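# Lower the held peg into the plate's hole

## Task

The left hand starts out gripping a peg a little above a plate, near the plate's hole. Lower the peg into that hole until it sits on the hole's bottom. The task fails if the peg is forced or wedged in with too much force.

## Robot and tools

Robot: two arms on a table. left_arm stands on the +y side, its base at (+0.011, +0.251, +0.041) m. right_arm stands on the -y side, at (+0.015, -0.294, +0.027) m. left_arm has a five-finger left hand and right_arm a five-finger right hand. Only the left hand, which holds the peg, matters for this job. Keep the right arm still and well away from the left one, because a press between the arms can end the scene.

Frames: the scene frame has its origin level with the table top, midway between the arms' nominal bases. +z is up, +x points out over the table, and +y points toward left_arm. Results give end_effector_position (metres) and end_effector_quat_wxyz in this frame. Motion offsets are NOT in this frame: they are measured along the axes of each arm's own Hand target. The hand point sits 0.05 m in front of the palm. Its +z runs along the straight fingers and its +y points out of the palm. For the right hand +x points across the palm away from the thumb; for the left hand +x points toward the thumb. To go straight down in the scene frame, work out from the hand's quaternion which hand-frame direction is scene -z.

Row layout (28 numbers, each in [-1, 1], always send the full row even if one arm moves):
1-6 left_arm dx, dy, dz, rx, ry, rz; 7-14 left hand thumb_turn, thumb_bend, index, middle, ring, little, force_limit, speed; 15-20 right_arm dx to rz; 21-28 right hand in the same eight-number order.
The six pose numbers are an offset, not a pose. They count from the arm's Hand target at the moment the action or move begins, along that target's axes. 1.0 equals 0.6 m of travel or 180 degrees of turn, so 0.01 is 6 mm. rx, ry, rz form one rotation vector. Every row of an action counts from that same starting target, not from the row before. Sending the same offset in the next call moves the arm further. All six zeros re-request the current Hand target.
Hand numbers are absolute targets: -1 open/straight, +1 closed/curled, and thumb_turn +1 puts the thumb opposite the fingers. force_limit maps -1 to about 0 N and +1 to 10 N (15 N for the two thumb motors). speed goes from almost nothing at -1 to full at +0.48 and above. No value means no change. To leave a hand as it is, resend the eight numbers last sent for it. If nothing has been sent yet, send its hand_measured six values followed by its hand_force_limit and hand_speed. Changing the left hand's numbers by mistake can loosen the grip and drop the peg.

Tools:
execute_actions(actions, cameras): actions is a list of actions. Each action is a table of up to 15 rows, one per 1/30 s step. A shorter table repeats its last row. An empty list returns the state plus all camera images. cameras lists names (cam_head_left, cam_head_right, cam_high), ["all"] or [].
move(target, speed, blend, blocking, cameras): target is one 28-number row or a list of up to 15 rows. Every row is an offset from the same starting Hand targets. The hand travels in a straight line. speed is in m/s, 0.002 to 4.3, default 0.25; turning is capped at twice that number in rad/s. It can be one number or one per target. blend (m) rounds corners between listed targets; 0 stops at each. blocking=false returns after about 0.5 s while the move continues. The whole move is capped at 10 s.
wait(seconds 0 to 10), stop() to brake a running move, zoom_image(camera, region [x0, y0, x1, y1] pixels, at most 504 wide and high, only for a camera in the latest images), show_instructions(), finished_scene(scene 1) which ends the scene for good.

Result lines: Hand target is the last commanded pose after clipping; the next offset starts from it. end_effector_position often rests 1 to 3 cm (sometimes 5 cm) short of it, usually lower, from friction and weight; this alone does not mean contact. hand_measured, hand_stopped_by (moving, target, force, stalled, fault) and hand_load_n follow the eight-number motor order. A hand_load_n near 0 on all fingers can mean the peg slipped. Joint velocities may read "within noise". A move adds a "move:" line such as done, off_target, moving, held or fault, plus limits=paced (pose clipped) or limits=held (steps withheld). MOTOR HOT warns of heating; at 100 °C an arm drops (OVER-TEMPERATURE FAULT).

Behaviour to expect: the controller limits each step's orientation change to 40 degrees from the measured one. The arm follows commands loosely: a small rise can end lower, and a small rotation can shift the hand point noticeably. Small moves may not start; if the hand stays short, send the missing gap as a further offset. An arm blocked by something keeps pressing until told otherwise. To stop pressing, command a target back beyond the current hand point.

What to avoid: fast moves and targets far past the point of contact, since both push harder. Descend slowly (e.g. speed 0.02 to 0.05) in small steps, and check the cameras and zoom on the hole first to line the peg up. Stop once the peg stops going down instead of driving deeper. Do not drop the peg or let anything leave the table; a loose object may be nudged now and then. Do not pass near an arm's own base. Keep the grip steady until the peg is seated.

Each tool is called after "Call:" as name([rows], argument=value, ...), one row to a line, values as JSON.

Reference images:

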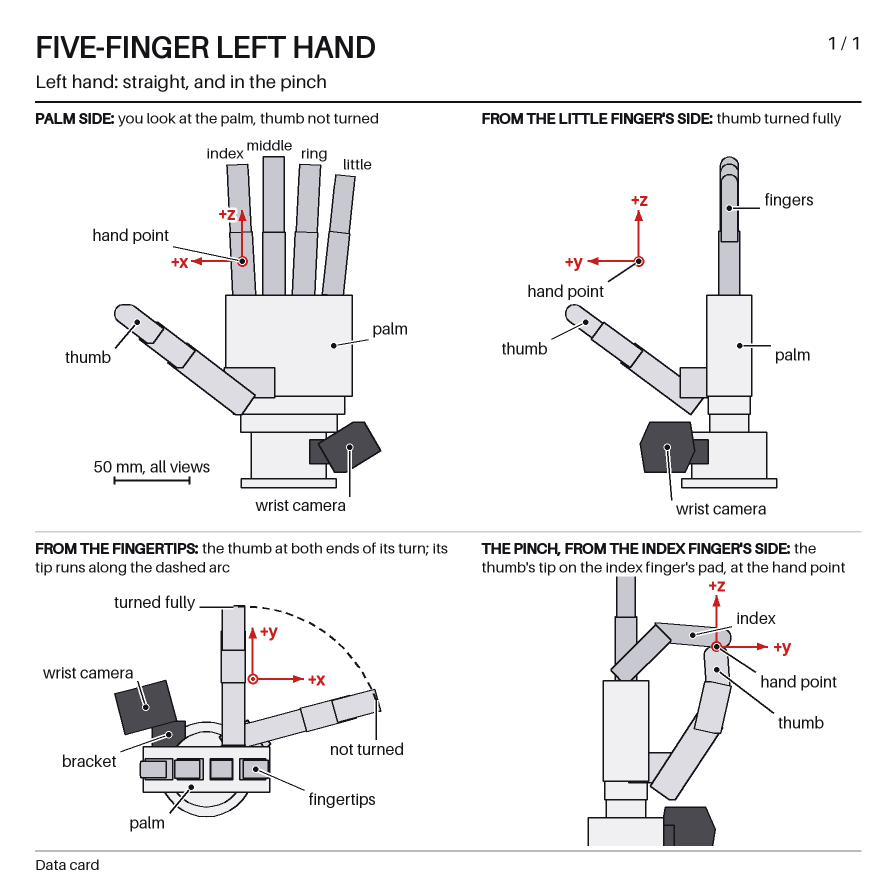

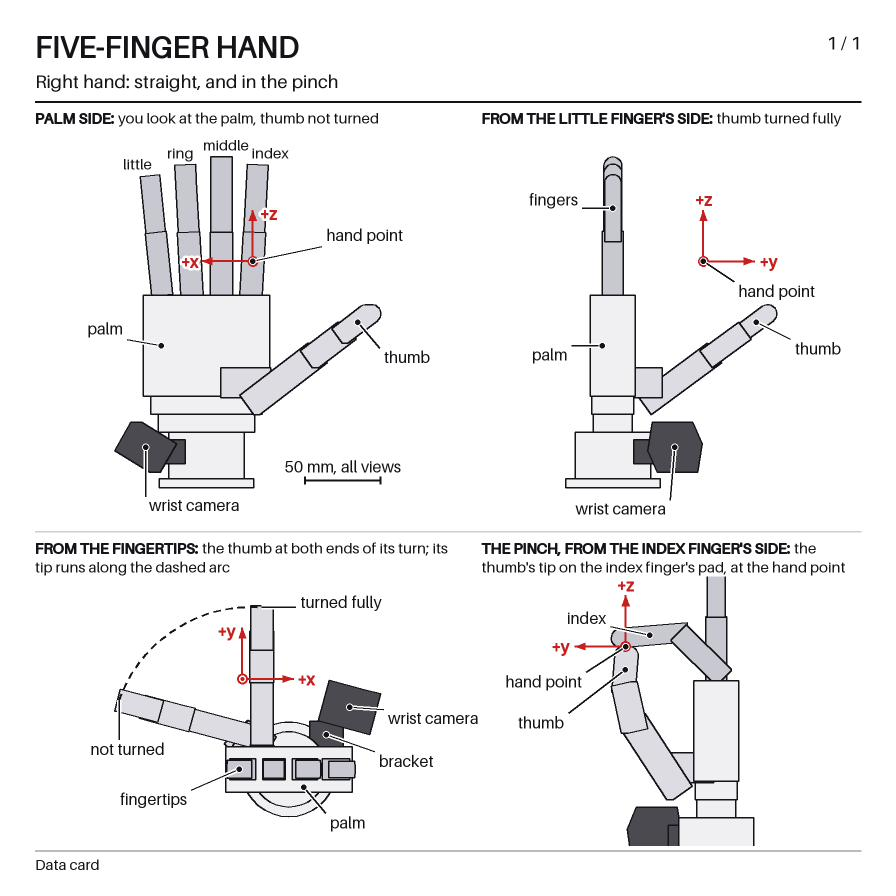

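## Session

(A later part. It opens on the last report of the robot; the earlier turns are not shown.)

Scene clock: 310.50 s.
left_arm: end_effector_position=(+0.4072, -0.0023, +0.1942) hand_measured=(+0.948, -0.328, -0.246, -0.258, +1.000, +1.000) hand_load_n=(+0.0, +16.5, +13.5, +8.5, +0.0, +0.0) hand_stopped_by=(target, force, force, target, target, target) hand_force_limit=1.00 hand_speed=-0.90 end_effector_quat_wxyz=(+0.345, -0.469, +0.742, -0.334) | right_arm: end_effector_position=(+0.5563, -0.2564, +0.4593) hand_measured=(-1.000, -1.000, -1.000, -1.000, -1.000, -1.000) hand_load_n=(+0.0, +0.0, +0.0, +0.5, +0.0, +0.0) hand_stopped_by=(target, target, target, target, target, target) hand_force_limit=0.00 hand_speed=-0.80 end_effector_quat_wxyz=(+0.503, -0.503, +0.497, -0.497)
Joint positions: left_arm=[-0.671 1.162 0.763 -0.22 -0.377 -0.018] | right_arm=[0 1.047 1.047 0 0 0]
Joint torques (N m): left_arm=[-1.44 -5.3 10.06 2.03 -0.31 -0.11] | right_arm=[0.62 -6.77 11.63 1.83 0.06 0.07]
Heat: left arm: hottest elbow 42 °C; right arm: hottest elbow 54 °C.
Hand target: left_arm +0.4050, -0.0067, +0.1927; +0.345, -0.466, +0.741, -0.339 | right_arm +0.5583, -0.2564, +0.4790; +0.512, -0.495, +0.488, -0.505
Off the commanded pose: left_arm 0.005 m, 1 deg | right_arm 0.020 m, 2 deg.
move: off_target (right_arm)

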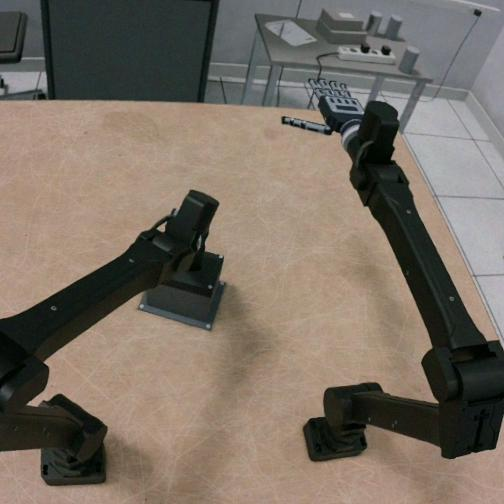

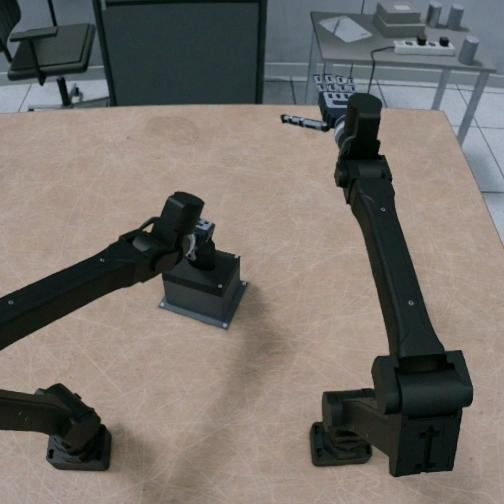

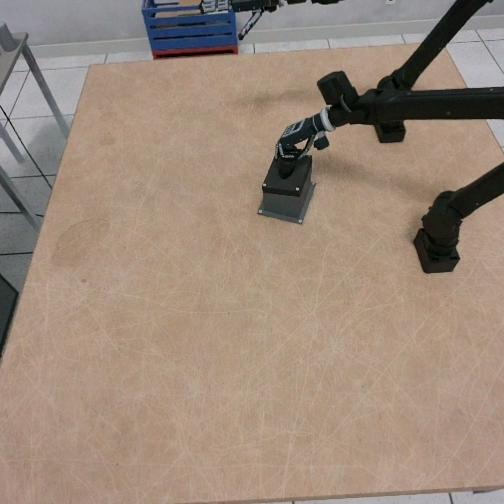

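Call:
move(target=[0.0008,-0.0043,-0.0123,0,0,0,0.948,-0.326,-0.246,-0.256,1.0,1.0,1.0,-0.9,0,0,0,0,0,0,-1,-1,-1,-1,-1,-1,0,-0.8], speed=0.03, cameras=["all"])

Call:
zoom_image(camera="cam_high", region=[276, 158, 300, 182])

Call:
zoom_image(camera="cam_head_right", region=[184, 245, 220, 275])

Scene clock: 315.77 s.
left_arm: end_effector_position=(+0.4050, -0.0020, +0.1944) hand_measured=(+0.948, -0.328, -0.246, -0.258, +1.000, +1.000) hand_load_n=(+0.0, +16.5, +13.0, +9.0, +0.0, +0.0) hand_stopped_by=(target, force, force, target, target, target) hand_force_limit=1.00 hand_speed=-0.90 end_effector_quat_wxyz=(+0.347, -0.468, +0.741, -0.334) | right_arm: end_effector_position=(+0.5563, -0.2564, +0.4593) hand_measured=(-1.000, -1.000, -1.000, -1.000, -1.000, -1.000) hand_load_n=(+0.0, +0.0, +0.0, +0.0, -0.5, +0.0) hand_stopped_by=(target, target, target, target, target, target) hand_force_limit=0.00 hand_speed=-0.80 end_effector_quat_wxyz=(+0.503, -0.503, +0.497, -0.497)
Joint positions: left_arm=[-0.676 1.156 0.758 -0.22 -0.384 -0.018] | right_arm=[0 1.047 1.047 0 0 0]
Joint torques (N m): left_arm=[-1.67 -6.12 10.77 1.09 -0.33 -0.16] | right_arm=[0.62 -6.71 11.62 1.81 0.06 0.08]
Heat: left arm: hottest elbow 42 °C; right arm: hottest elbow 54 °C.
Hand target: left_arm +0.3998, -0.0066, +0.1986; +0.346, -0.466, +0.741, -0.339 | right_arm +0.5583, -0.2564, +0.4790; +0.512, -0.495, +0.488, -0.505
Off the commanded pose: left_arm 0.008 m, 1 deg | right_arm 0.020 m, 2 deg.
move: off_target (right_arm)

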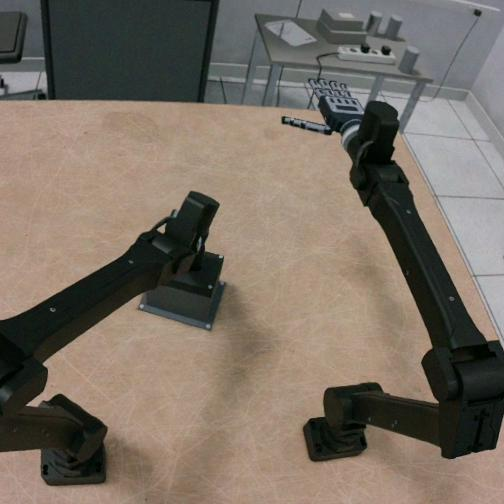

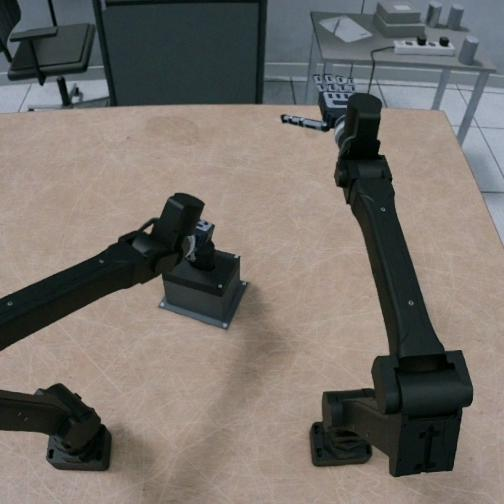

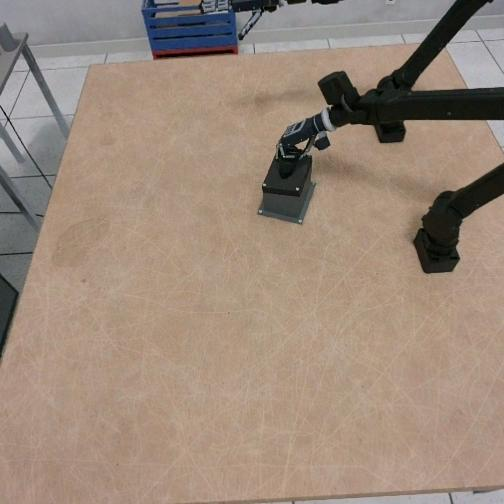

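Scaled by 21.000.

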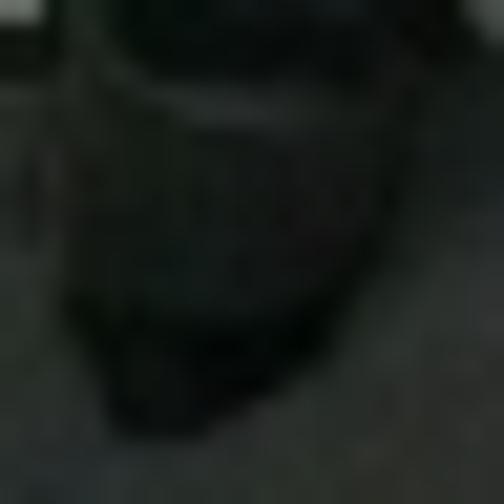

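Scaled by 14.000.

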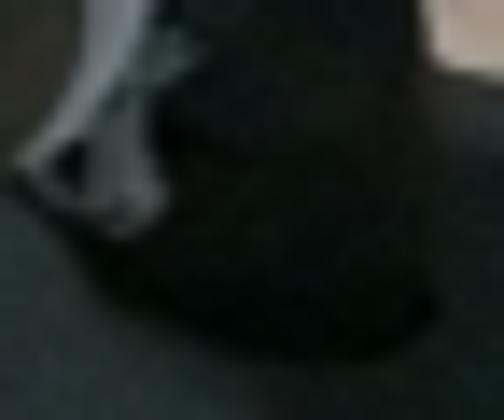

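Call:
move(target=[0.0062,0.0118,0.0098,0,0,0,0.948,-0.326,-0.246,-0.256,1.0,1.0,1.0,-0.9,0,0,0,0,0,0,-1,-1,-1,-1,-1,-1,0,-0.8], speed=0.03, cameras=["all"])

Call:
zoom_image(camera="cam_high", region=[276, 158, 300, 182])

Call:
zoom_image(camera="cam_head_right", region=[184, 245, 220, 275])

Scene clock: 319.20 s.
left_arm: end_effector_position=(+0.4035, -0.0018, +0.1910) hand_measured=(+0.948, -0.328, -0.246, -0.258, +1.000, +1.000) hand_load_n=(+0.0, +17.0, +13.5, +8.5, +0.5, +0.0) hand_stopped_by=(target, force, force, target, target, target) hand_force_limit=1.00 hand_speed=-0.90 end_effector_quat_wxyz=(+0.347, -0.469, +0.740, -0.334) | right_arm: end_effector_position=(+0.5563, -0.2564, +0.4593) hand_measured=(-1.000, -1.000, -1.000, -1.000, -1.000, -1.000) hand_load_n=(+0.0, +0.0, +0.0, +0.0, +0.0, +0.0) hand_stopped_by=(target, target, target, target, target, target) hand_force_limit=0.00 hand_speed=-0.80 end_effector_quat_wxyz=(+0.503, -0.503, +0.497, -0.497)
Joint positions: left_arm=[-0.679 1.156 0.748 -0.208 -0.388 -0.022] | right_arm=[0 1.047 1.047 0 0 0]
Joint torques (N m): left_arm=[-1.85 -4.84 10.32 1.83 -0.32 -0.15] | right_arm=[0.73 -6.95 11.59 1.77 0.06 0.07]
Heat: left arm: hottest elbow 42 °C; right arm: hottest elbow 54 °C.
Hand target: left_arm +0.4002, -0.0087, +0.1889; +0.346, -0.466, +0.741, -0.339 | right_arm +0.5583, -0.2564, +0.4790; +0.512, -0.495, +0.488, -0.505
Off the commanded pose: left_arm 0.008 m, 1 deg | right_arm 0.020 m, 2 deg.
move: off_target (right_arm)

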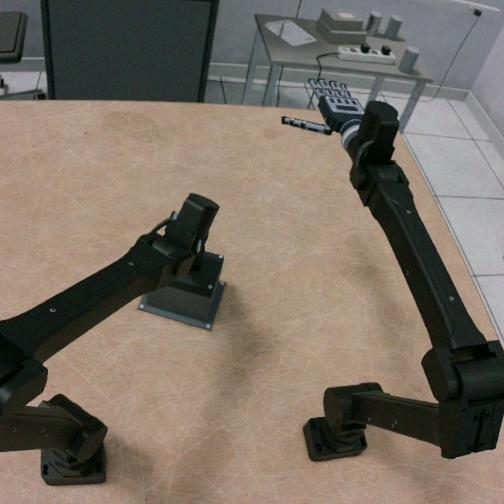

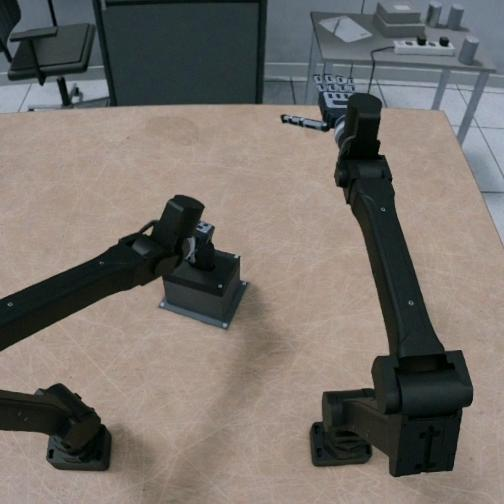

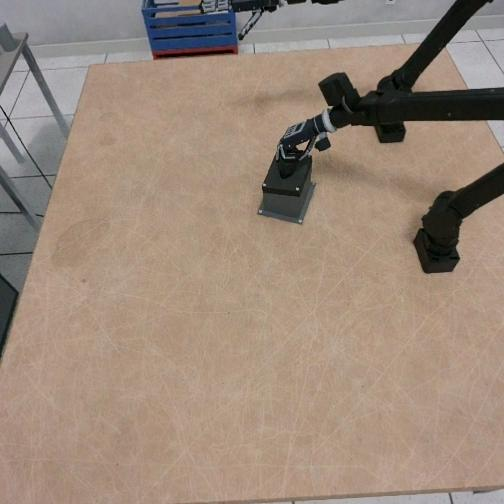

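Scaled by 21.000.

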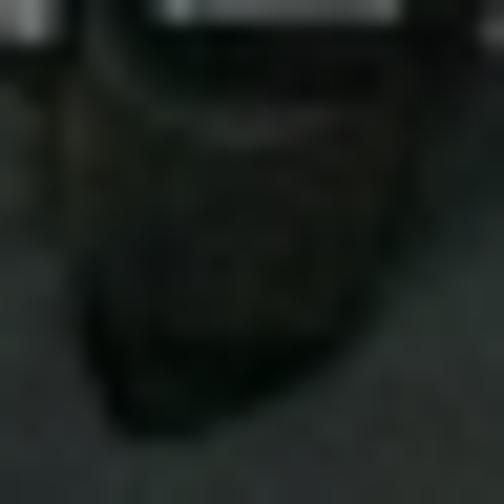

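Scaled by 14.000.

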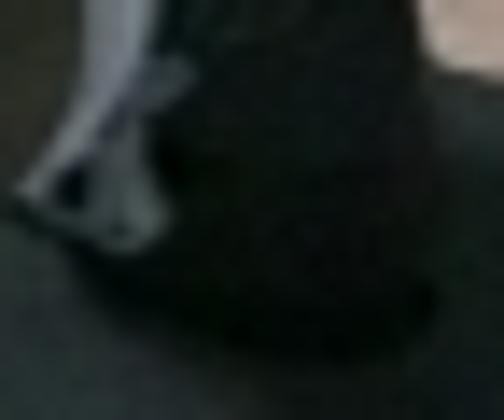

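Call:
move(target=[0.0062,-0.0077,0.0002,0,0,0,0.948,-0.326,-0.246,-0.256,1.0,1.0,1.0,-0.9,0,0,0,0,0,0,-1,-1,-1,-1,-1,-1,0,-0.8], speed=0.03, cameras=["all"])

Call:
zoom_image(camera="cam_high", region=[276, 158, 300, 182])

Call:
zoom_image(camera="cam_head_right", region=[184, 245, 220, 275])

Scene clock: 323.63 s.
left_arm: end_effector_position=(+0.4030, -0.0027, +0.1893) hand_measured=(+0.948, -0.328, -0.246, -0.258, +1.000, +1.000) hand_load_n=(+0.5, +16.5, +14.0, +9.0, +0.0, +0.0) hand_stopped_by=(target, force, force, target, target, target) hand_force_limit=1.00 hand_speed=-0.90 end_effector_quat_wxyz=(+0.349, -0.471, +0.739, -0.332) | right_arm: end_effector_position=(+0.5563, -0.2564, +0.4593) hand_measured=(-1.000, -1.000, -1.000, -1.000, -1.000, -1.000) hand_load_n=(-0.5, +0.0, +0.0, +0.0, +0.0, +0.0) hand_stopped_by=(target, target, target, target, target, target) hand_force_limit=0.00 hand_speed=-0.80 end_effector_quat_wxyz=(+0.503, -0.503, +0.497, -0.497)
Joint positions: left_arm=[-0.685 1.16 0.748 -0.208 -0.399 -0.028] | right_arm=[0 1.047 1.047 0 0 0]
Joint torques (N m): left_arm=[-2.26 -4.72 11.63 1.44 -0.19 -0.14] | right_arm=[0.67 -6.83 11.59 1.77 0.05 0.06]
Heat: left arm: hottest elbow 42 °C; right arm: hottest elbow 54 °C.
Hand target: left_arm +0.4012, -0.0138, +0.1919; +0.345, -0.466, +0.741, -0.339 | right_arm +0.5583, -0.2564, +0.4790; +0.512, -0.495, +0.488, -0.505
Off the commanded pose: left_arm 0.011 m, 1 deg | right_arm 0.020 m, 2 deg.
move: off_target (left_arm, right_arm)

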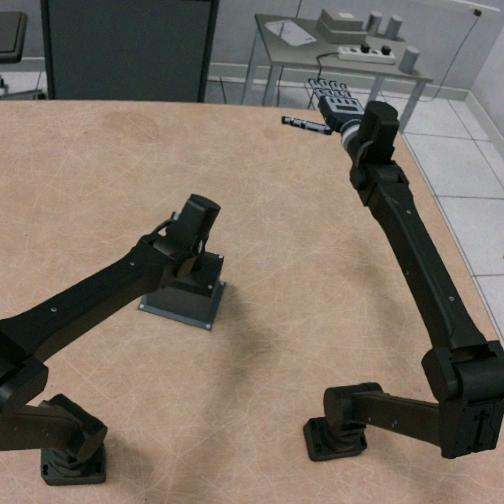

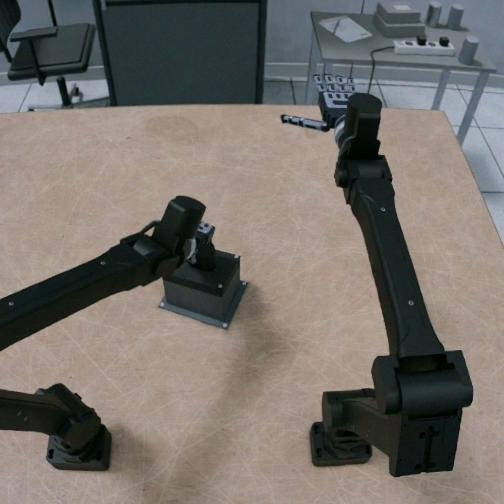

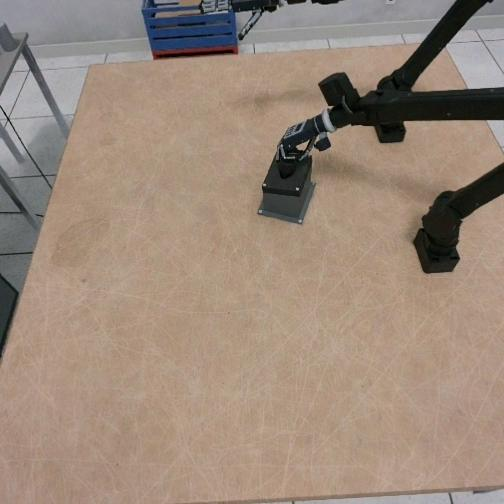

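Scaled by 21.000.

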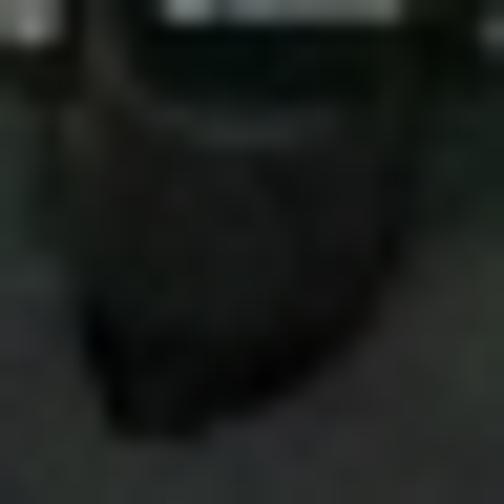

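Scaled by 14.000.

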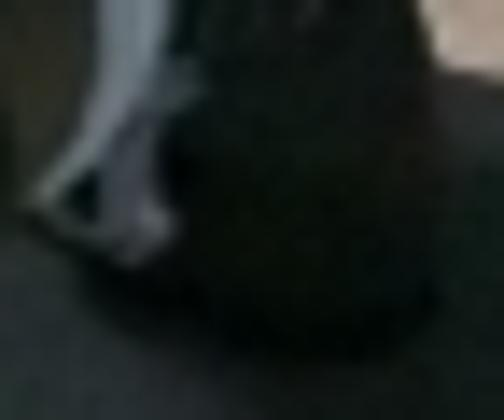

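Call:
move(target=[-0.0022,0.013,0.0087,0,0,0,0.948,-0.326,-0.246,-0.256,1.0,1.0,1.0,-0.9,0,0,0,0,0,0,-1,-1,-1,-1,-1,-1,0,-0.8], speed=0.03, cameras=["all"])

Call:
zoom_image(camera="cam_high", region=[276, 158, 300, 182])

Call:
zoom_image(camera="cam_head_right", region=[184, 245, 220, 275])

Scene clock: 326.60 s.
left_arm: end_effector_position=(+0.4038, -0.0040, +0.1835) hand_measured=(+0.948, -0.328, -0.246, -0.258, +1.000, +1.000) hand_load_n=(+0.0, +16.5, +14.0, +8.5, +0.0, +0.5) hand_stopped_by=(target, force, force, target, target, target) hand_force_limit=1.00 hand_speed=-0.90 end_effector_quat_wxyz=(+0.348, -0.470, +0.740, -0.332) | right_arm: end_effector_position=(+0.5563, -0.2564, +0.4593) hand_measured=(-1.000, -1.000, -1.000, -1.000, -1.000, -1.000) hand_load_n=(+0.0, +0.0, +0.0, +0.0, +0.0, +0.0) hand_stopped_by=(target, target, target, target, target, target) hand_force_limit=0.00 hand_speed=-0.80 end_effector_quat_wxyz=(+0.503, -0.503, +0.497, -0.497)
Joint positions: left_arm=[-0.685 1.173 0.741 -0.192 -0.396 -0.028] | right_arm=[0 1.047 1.047 0 0 0]
Joint torques (N m): left_arm=[-1.55 -4.95 10.43 2.03 0 -0.09] | right_arm=[0.73 -6.89 11.62 1.77 0.06 0.08]
Heat: left arm: hottest elbow 42 °C; right arm: hottest elbow 55 °C.
Hand target: left_arm +0.4024, -0.0110, +0.1831; +0.345, -0.465, +0.741, -0.339 | right_arm +0.5583, -0.2564, +0.4790; +0.512, -0.495, +0.488, -0.505
Off the commanded pose: left_arm 0.007 m, 1 deg | right_arm 0.020 m, 2 deg.
move: off_target (right_arm)

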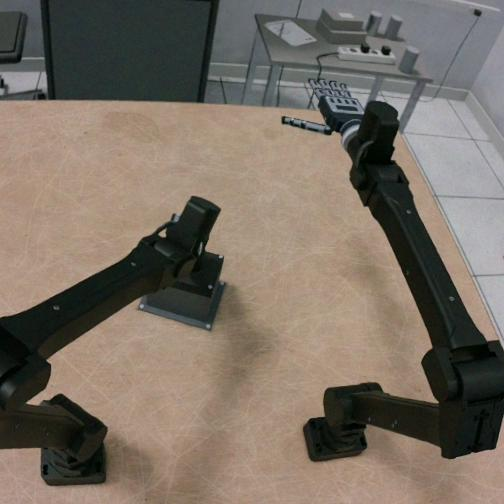

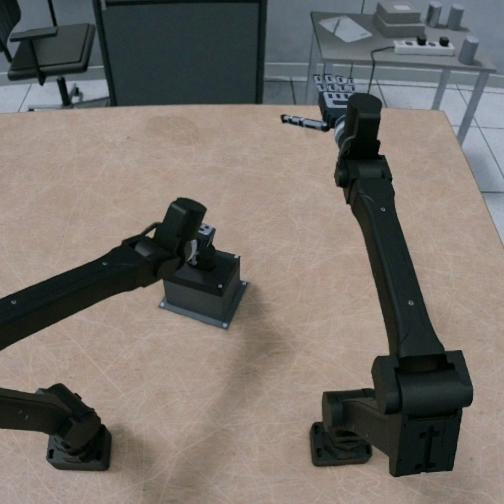

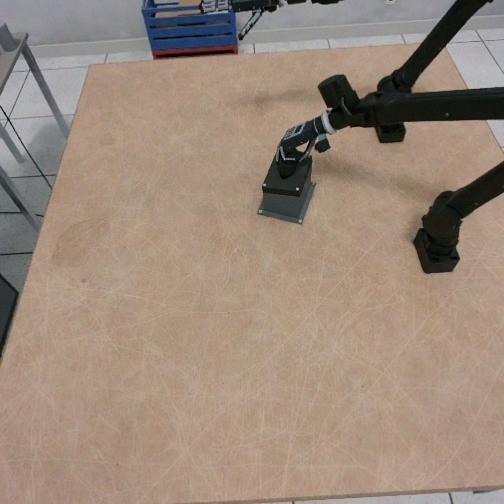

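Scaled by 21.000.

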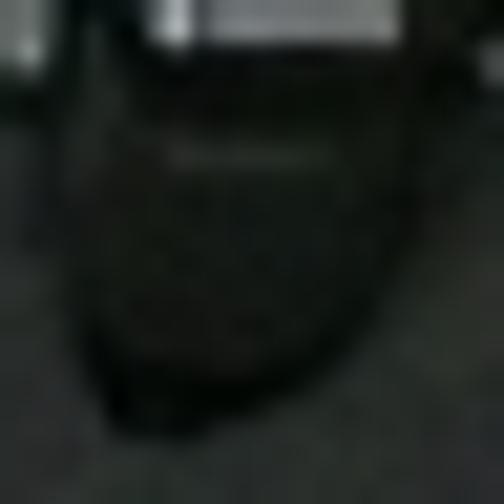

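Scaled by 14.000.

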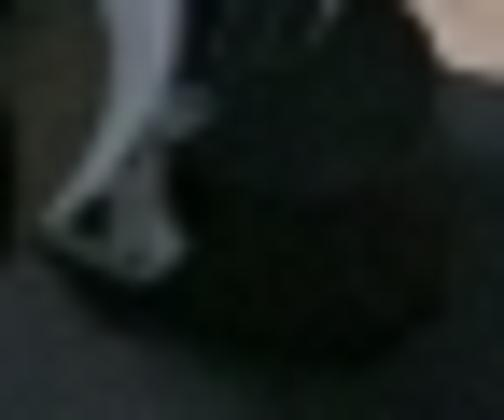

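Call:
move(target=[0.0004,0.0107,0.008,0,0,0,0.948,-0.326,-0.246,-0.256,1.0,1.0,1.0,-0.9,0,0,0,0,0,0,-1,-1,-1,-1,-1,-1,0,-0.8], speed=0.03, cameras=["all"])

Call:
zoom_image(camera="cam_high", region=[276, 158, 300, 182])

Call:
zoom_image(camera="cam_head_right", region=[184, 245, 220, 275])

Scene clock: 330.20 s.
left_arm: end_effector_position=(+0.4041, -0.0043, +0.1816) hand_measured=(+0.948, -0.328, -0.246, -0.258, +1.000, +1.000) hand_load_n=(+0.0, +15.0, +13.5, +7.5, +0.0, +0.0) hand_stopped_by=(target, force, force, target, target, target) hand_force_limit=1.00 hand_speed=-0.90 end_effector_quat_wxyz=(+0.349, -0.470, +0.738, -0.336) | right_arm: end_effector_position=(+0.5563, -0.2564, +0.4593) hand_measured=(-1.000, -1.000, -1.000, -1.000, -1.000, -1.000) hand_load_n=(+0.0, +0.0, +0.0, +0.0, +0.0, +0.0) hand_stopped_by=(target, target, target, target, target, target) hand_force_limit=0.00 hand_speed=-0.80 end_effector_quat_wxyz=(+0.503, -0.503, +0.497, -0.497)
Joint positions: left_arm=[-0.685 1.173 0.73 -0.169 -0.396 -0.028] | right_arm=[0 1.047 1.047 0 0 0]
Joint torques (N m): left_arm=[-1.03 -4.19 10.07 2.21 0.12 -0.06] | right_arm=[0.5 -6.89 11.62 1.78 0.06 0.07]
Heat: left arm: hottest elbow 42 °C; right arm: hottest elbow 55 °C.
Hand target: left_arm +0.4033, -0.0098, +0.1751; +0.345, -0.465, +0.741, -0.339 | right_arm +0.5583, -0.2564, +0.4790; +0.512, -0.495, +0.488, -0.505
Off the commanded pose: left_arm 0.008 m, 1 deg | right_arm 0.020 m, 2 deg.
move: off_target (right_arm)

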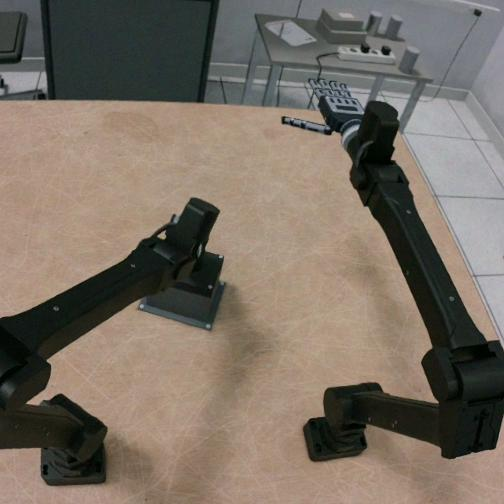

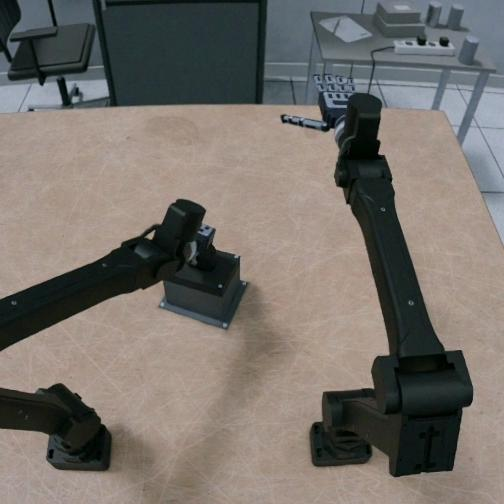

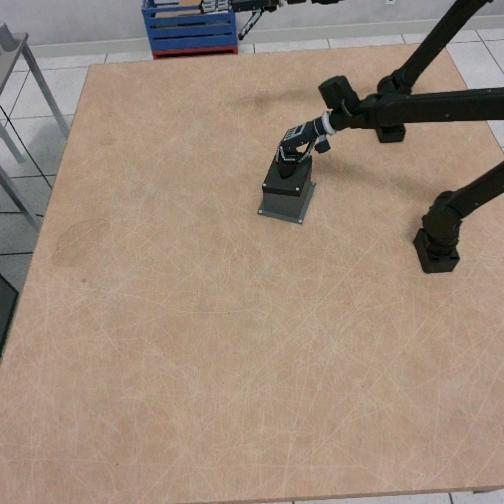

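Scaled by 21.000.

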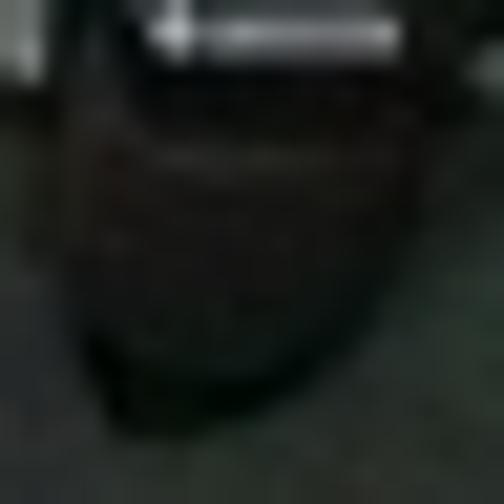

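Scaled by 14.000.

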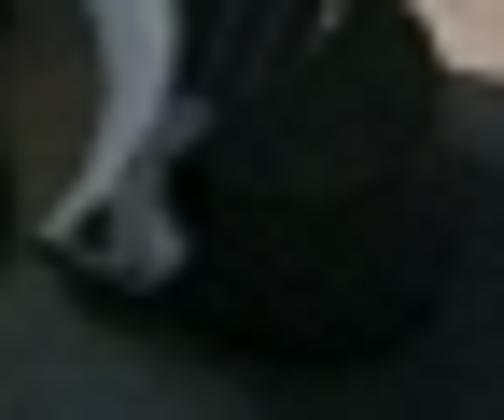

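Call:
move(target=[-0.009,-0.0015,0.0057,0,0,0,0.948,-0.326,-0.246,-0.256,1.0,1.0,1.0,-0.9,0,0,0,0,0,0,-1,-1,-1,-1,-1,-1,0,-0.8], speed=0.03, cameras=["all"])

Call:
zoom_image(camera="cam_high", region=[266, 138, 306, 178])

Call:
zoom_image(camera="cam_head_right", region=[174, 215, 234, 275])

Call:
zoom_image(camera="cam_head_left", region=[165, 215, 225, 275])

Scene clock: 335.10 s.
left_arm: end_effector_position=(+0.4044, -0.0054, +0.1808) hand_measured=(+0.948, -0.328, -0.246, -0.258, +1.000, +1.000) hand_load_n=(+0.0, +14.5, +13.5, +6.5, +0.0, +0.0) hand_stopped_by=(target, force, force, target, target, target) hand_force_limit=1.00 hand_speed=-0.90 end_effector_quat_wxyz=(+0.348, -0.465, +0.741, -0.337) | right_arm: end_effector_position=(+0.5563, -0.2564, +0.4593) hand_measured=(-1.000, -1.000, -1.000, -1.000, -1.000, -1.000) hand_load_n=(+0.0, +0.0, +0.0, +0.0, +0.0, +0.0) hand_stopped_by=(target, target, target, target, target, target) hand_force_limit=0.00 hand_speed=-0.80 end_effector_quat_wxyz=(+0.503, -0.503, +0.497, -0.497)
Joint positions: left_arm=[-0.683 1.176 0.73 -0.164 -0.387 -0.018] | right_arm=[0 1.047 1.047 0 0 0]
Joint torques (N m): left_arm=[0.44 -4.07 10.32 2.26 0.36 -0.06] | right_arm=[0.67 -6.89 11.59 1.77 0.06 0.08]
Heat: left arm: hottest elbow 42 °C; right arm: hottest elbow 55 °C.
Hand target: left_arm +0.4084, -0.0058, +0.1751; +0.345, -0.466, +0.741, -0.339 | right_arm +0.5583, -0.2564, +0.4790; +0.512, -0.495, +0.488, -0.505
Off the commanded pose: left_arm 0.007 m, 0 deg | right_arm 0.020 m, 2 deg.
move: off_target (right_arm)

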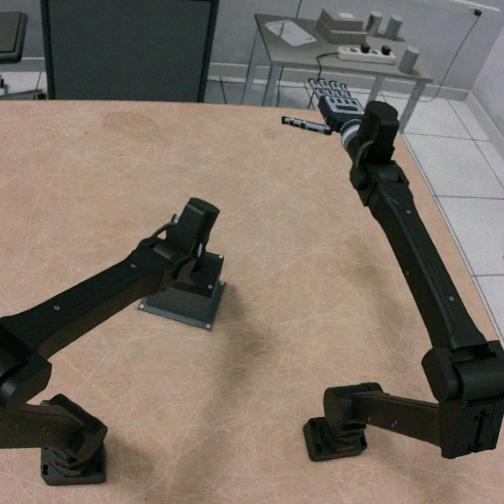

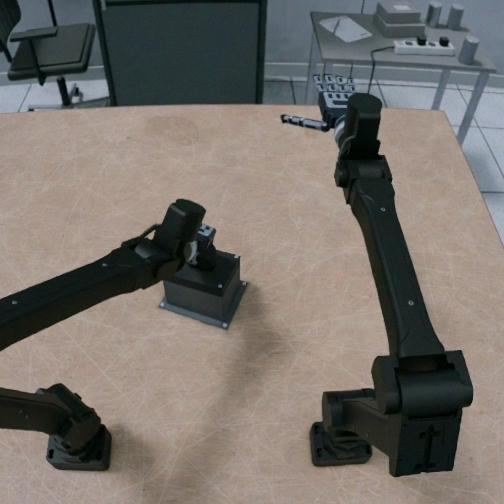

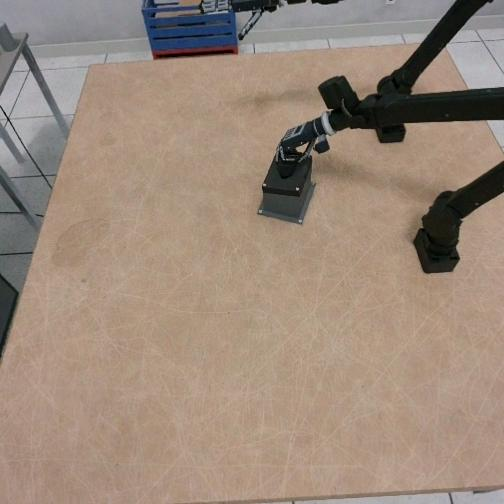

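Scaled by 12.600.

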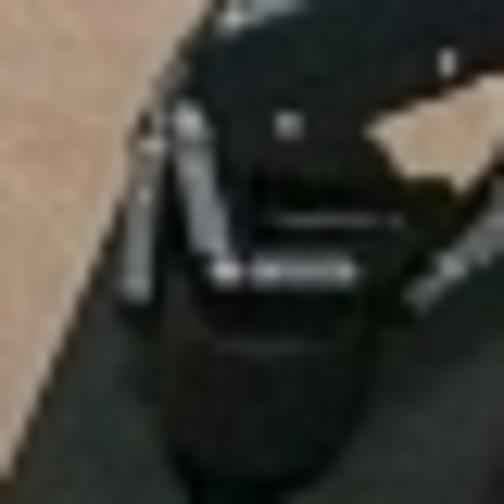

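Scaled by 8.400.

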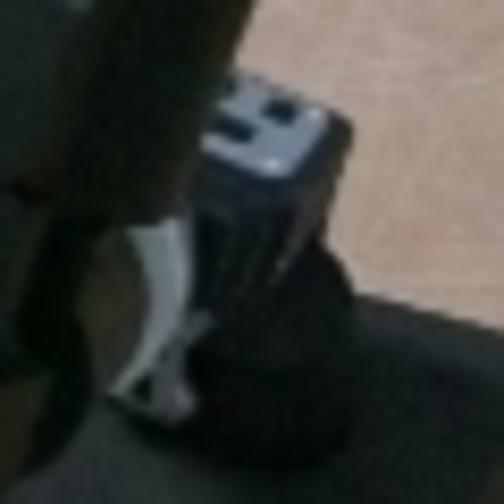

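Scaled by 8.400.

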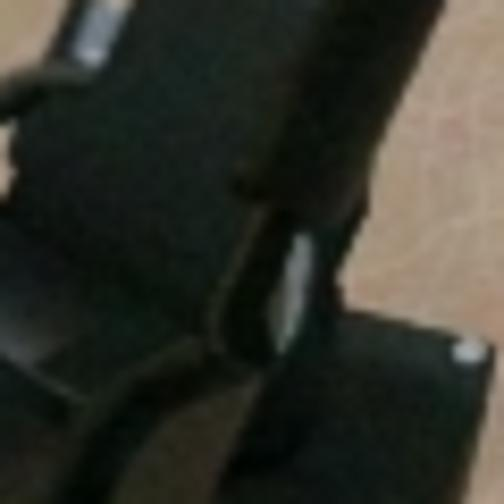

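Call:
move(target=[0.0037,0.0015,0.0025,0,-0.0078,0.0115,0.948,-0.326,-0.246,-0.256,1.0,1.0,1.0,-0.9,0,0,0,0,0,0,-1,-1,-1,-1,-1,-1,0,-0.8], speed=0.03, cameras=[])

Scene clock: 340.67 s.
left_arm: end_effector_position=(+0.4059, -0.0034, +0.1778) hand_measured=(+0.948, -0.328, -0.246, -0.258, +1.000, +1.000) hand_load_n=(-1.0, +13.5, +13.0, +6.5, +0.0, +0.0) hand_stopped_by=(target, force, force, target, target, target) hand_force_limit=1.00 hand_speed=-0.90 end_effector_quat_wxyz=(+0.356, -0.465, +0.741, -0.329) | right_arm: end_effector_position=(+0.5563, -0.2564, +0.4593) hand_measured=(-1.000, -1.000, -1.000, -1.000, -1.000, -1.000) hand_load_n=(-0.5, +0.0, +0.0, +0.0, +0.0, +0.0) hand_stopped_by=(target, target, target, target, target, target) hand_force_limit=0.00 hand_speed=-0.80 end_effector_quat_wxyz=(+0.503, -0.503, +0.497, -0.497)
Joint positions: left_arm=[-0.689 1.185 0.73 -0.161 -0.411 -0.011] | right_arm=[0 1.047 1.047 0 0 0]
Joint torques (N m): left_arm=[-1.14 -3.84 10.77 2.21 -0.46 0.11] | right_arm=[0.67 -6.89 11.58 1.81 0.06 0.07]
Heat: left arm: hottest elbow 42 °C; right arm: hottest elbow 55 °C.
Hand target: left_arm +0.4085, -0.0077, +0.1731; +0.361, -0.456, +0.745, -0.327 | right_arm +0.5583, -0.2564, +0.4790; +0.512, -0.495, +0.488, -0.505
Off the commanded pose: left_arm 0.007 m, 1 deg | right_arm 0.020 m, 2 deg.
move: off_target (right_arm)
No camera images: "cameras" was empty.

Call:
move(target=[-0.0022,0.0058,0.0043,0,0,0,0.948,-0.326,-0.246,-0.256,1.0,1.0,1.0,-0.9,0,0,0,0,0,0,-1,-1,-1,-1,-1,-1,0,-0.8], speed=0.03, cameras=["all"])

Call:
zoom_image(camera="cam_high", region=[271, 153, 301, 183])

Call:
zoom_image(camera="cam_head_right", region=[174, 225, 234, 285])

Scene clock: 344.33 s.
left_arm: end_effector_position=(+0.4076, -0.0042, +0.1764) hand_measured=(+0.948, -0.328, -0.246, -0.258, +1.000, +1.000) hand_load_n=(-1.0, +13.5, +12.0, +5.0, +0.0, +0.0) hand_stopped_by=(target, force, force, target, target, target) hand_force_limit=1.00 hand_speed=-0.90 end_effector_quat_wxyz=(+0.358, -0.462, +0.742, -0.329) | right_arm: end_effector_position=(+0.5563, -0.2564, +0.4593) hand_measured=(-1.000, -1.000, -1.000, -1.000, -1.000, -1.000) hand_load_n=(-0.5, +0.0, +0.0, +0.0, -0.5, +0.0) hand_stopped_by=(target, target, target, target, target, target) hand_force_limit=0.00 hand_speed=-0.80 end_effector_quat_wxyz=(+0.503, -0.503, +0.497, -0.497)
Joint positions: left_arm=[-0.689 1.192 0.73 -0.151 -0.411 -0.003] | right_arm=[0 1.047 1.047 0 0 0]
Joint torques (N m): left_arm=[-0.56 -4.19 9.99 2.33 -0.24 0.07] | right_arm=[0.62 -6.77 11.58 1.84 0.07 0.07]
Heat: left arm: hottest elbow 42 °C; right arm: hottest elbow 55 °C.
Hand target: left_arm +0.4095, -0.0056, +0.1692; +0.361, -0.456, +0.745, -0.327 | right_arm +0.5583, -0.2564, +0.4790; +0.512, -0.495, +0.488, -0.505
Off the commanded pose: left_arm 0.008 m, 1 deg | right_arm 0.020 m, 2 deg.
move: off_target (right_arm)

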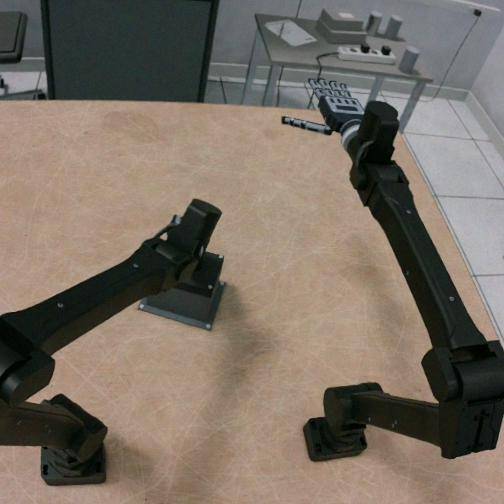

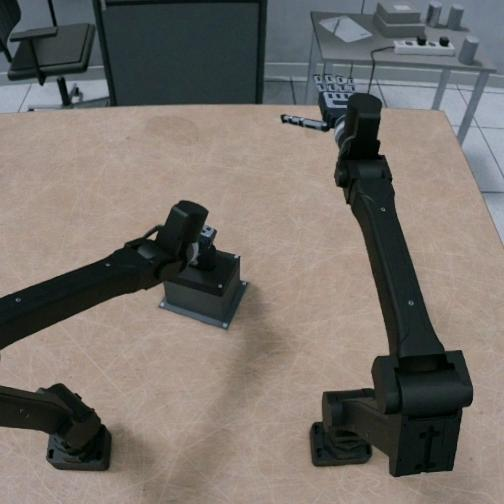

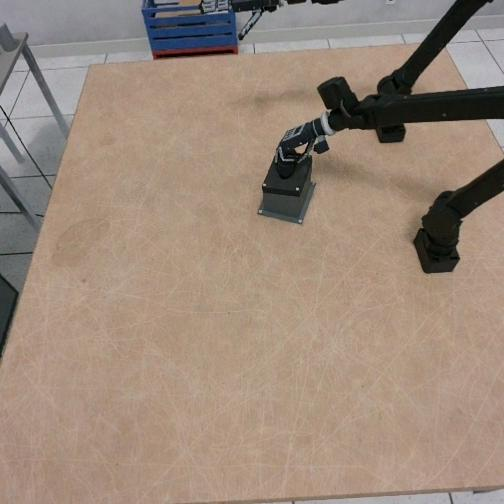

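Scaled by 16.800.

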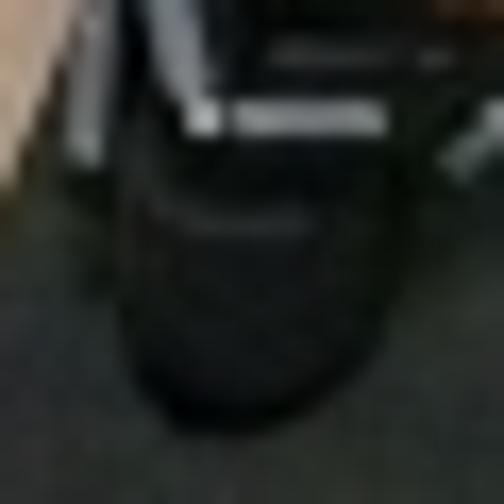

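Scaled by 8.400.

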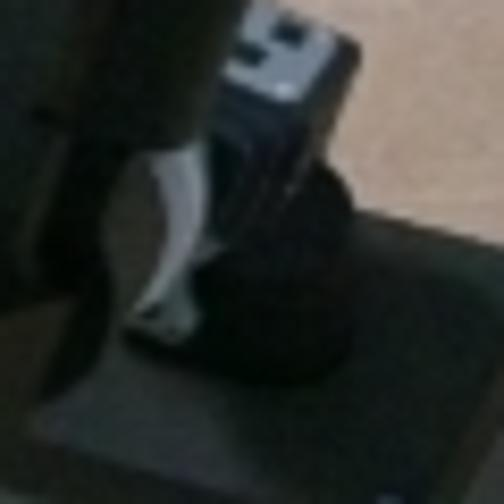

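Call:
zoom_image(camera="cam_head_right", region=[190, 245, 220, 275])

Call:
zoom_image(camera="cam_high", region=[276, 158, 300, 182])

Scaled by 16.800.

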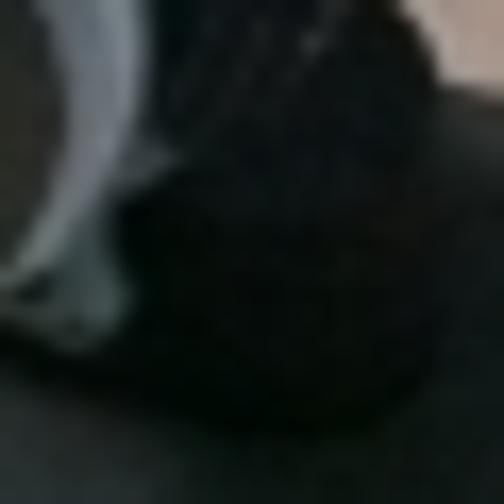

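Scaled by 21.000.

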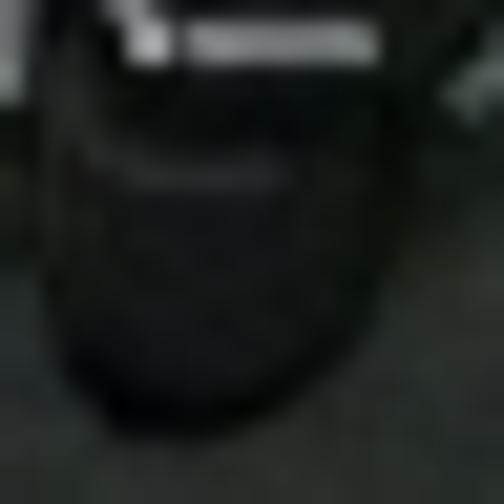

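Call:
move(target=[0.0025,0.007,0.001,0,0,0,0.948,-0.326,-0.246,-0.256,1.0,1.0,1.0,-0.9,0,0,0,0,0,0,-1,-1,-1,-1,-1,-1,0,-0.8], speed=0.03, cameras=[])

Scene clock: 350.60 s.
left_arm: end_effector_position=(+0.4080, -0.0042, +0.1757) hand_measured=(+0.948, -0.328, -0.246, -0.258, +1.000, +1.000) hand_load_n=(-1.5, +14.0, +10.5, +4.5, +0.0, +0.0) hand_stopped_by=(target, force, force, target, target, target) hand_force_limit=1.00 hand_speed=-0.90 end_effector_quat_wxyz=(+0.360, -0.462, +0.740, -0.332) | right_arm: end_effector_position=(+0.5563, -0.2564, +0.4593) hand_measured=(-1.000, -1.000, -1.000, -1.000, -1.000, -1.000) hand_load_n=(+0.0, +0.0, +0.0, +0.0, +0.0, +0.0) hand_stopped_by=(target, target, target, target, target, target) hand_force_limit=0.00 hand_speed=-0.80 end_effector_quat_wxyz=(+0.503, -0.503, +0.497, -0.497)
Joint positions: left_arm=[-0.689 1.192 0.724 -0.137 -0.412 -0.002] | right_arm=[0 1.047 1.047 0 0 0]
Joint torques (N m): left_arm=[-0.91 -4.07 9.57 2.3 -0.32 0.03] | right_arm=[0.73 -6.77 11.58 1.81 0.06 0.07]
Heat: left arm: hottest elbow 42 °C; right arm: hottest elbow 55 °C.
Hand target: left_arm +0.4078, -0.0056, +0.1652; +0.361, -0.456, +0.745, -0.327 | right_arm +0.5583, -0.2564, +0.4790; +0.512, -0.495, +0.488, -0.505
Off the commanded pose: left_arm 0.011 m, 1 deg | right_arm 0.020 m, 2 deg.
move: off_target (left_arm, right_arm)
No camera images: "cameras" was empty.


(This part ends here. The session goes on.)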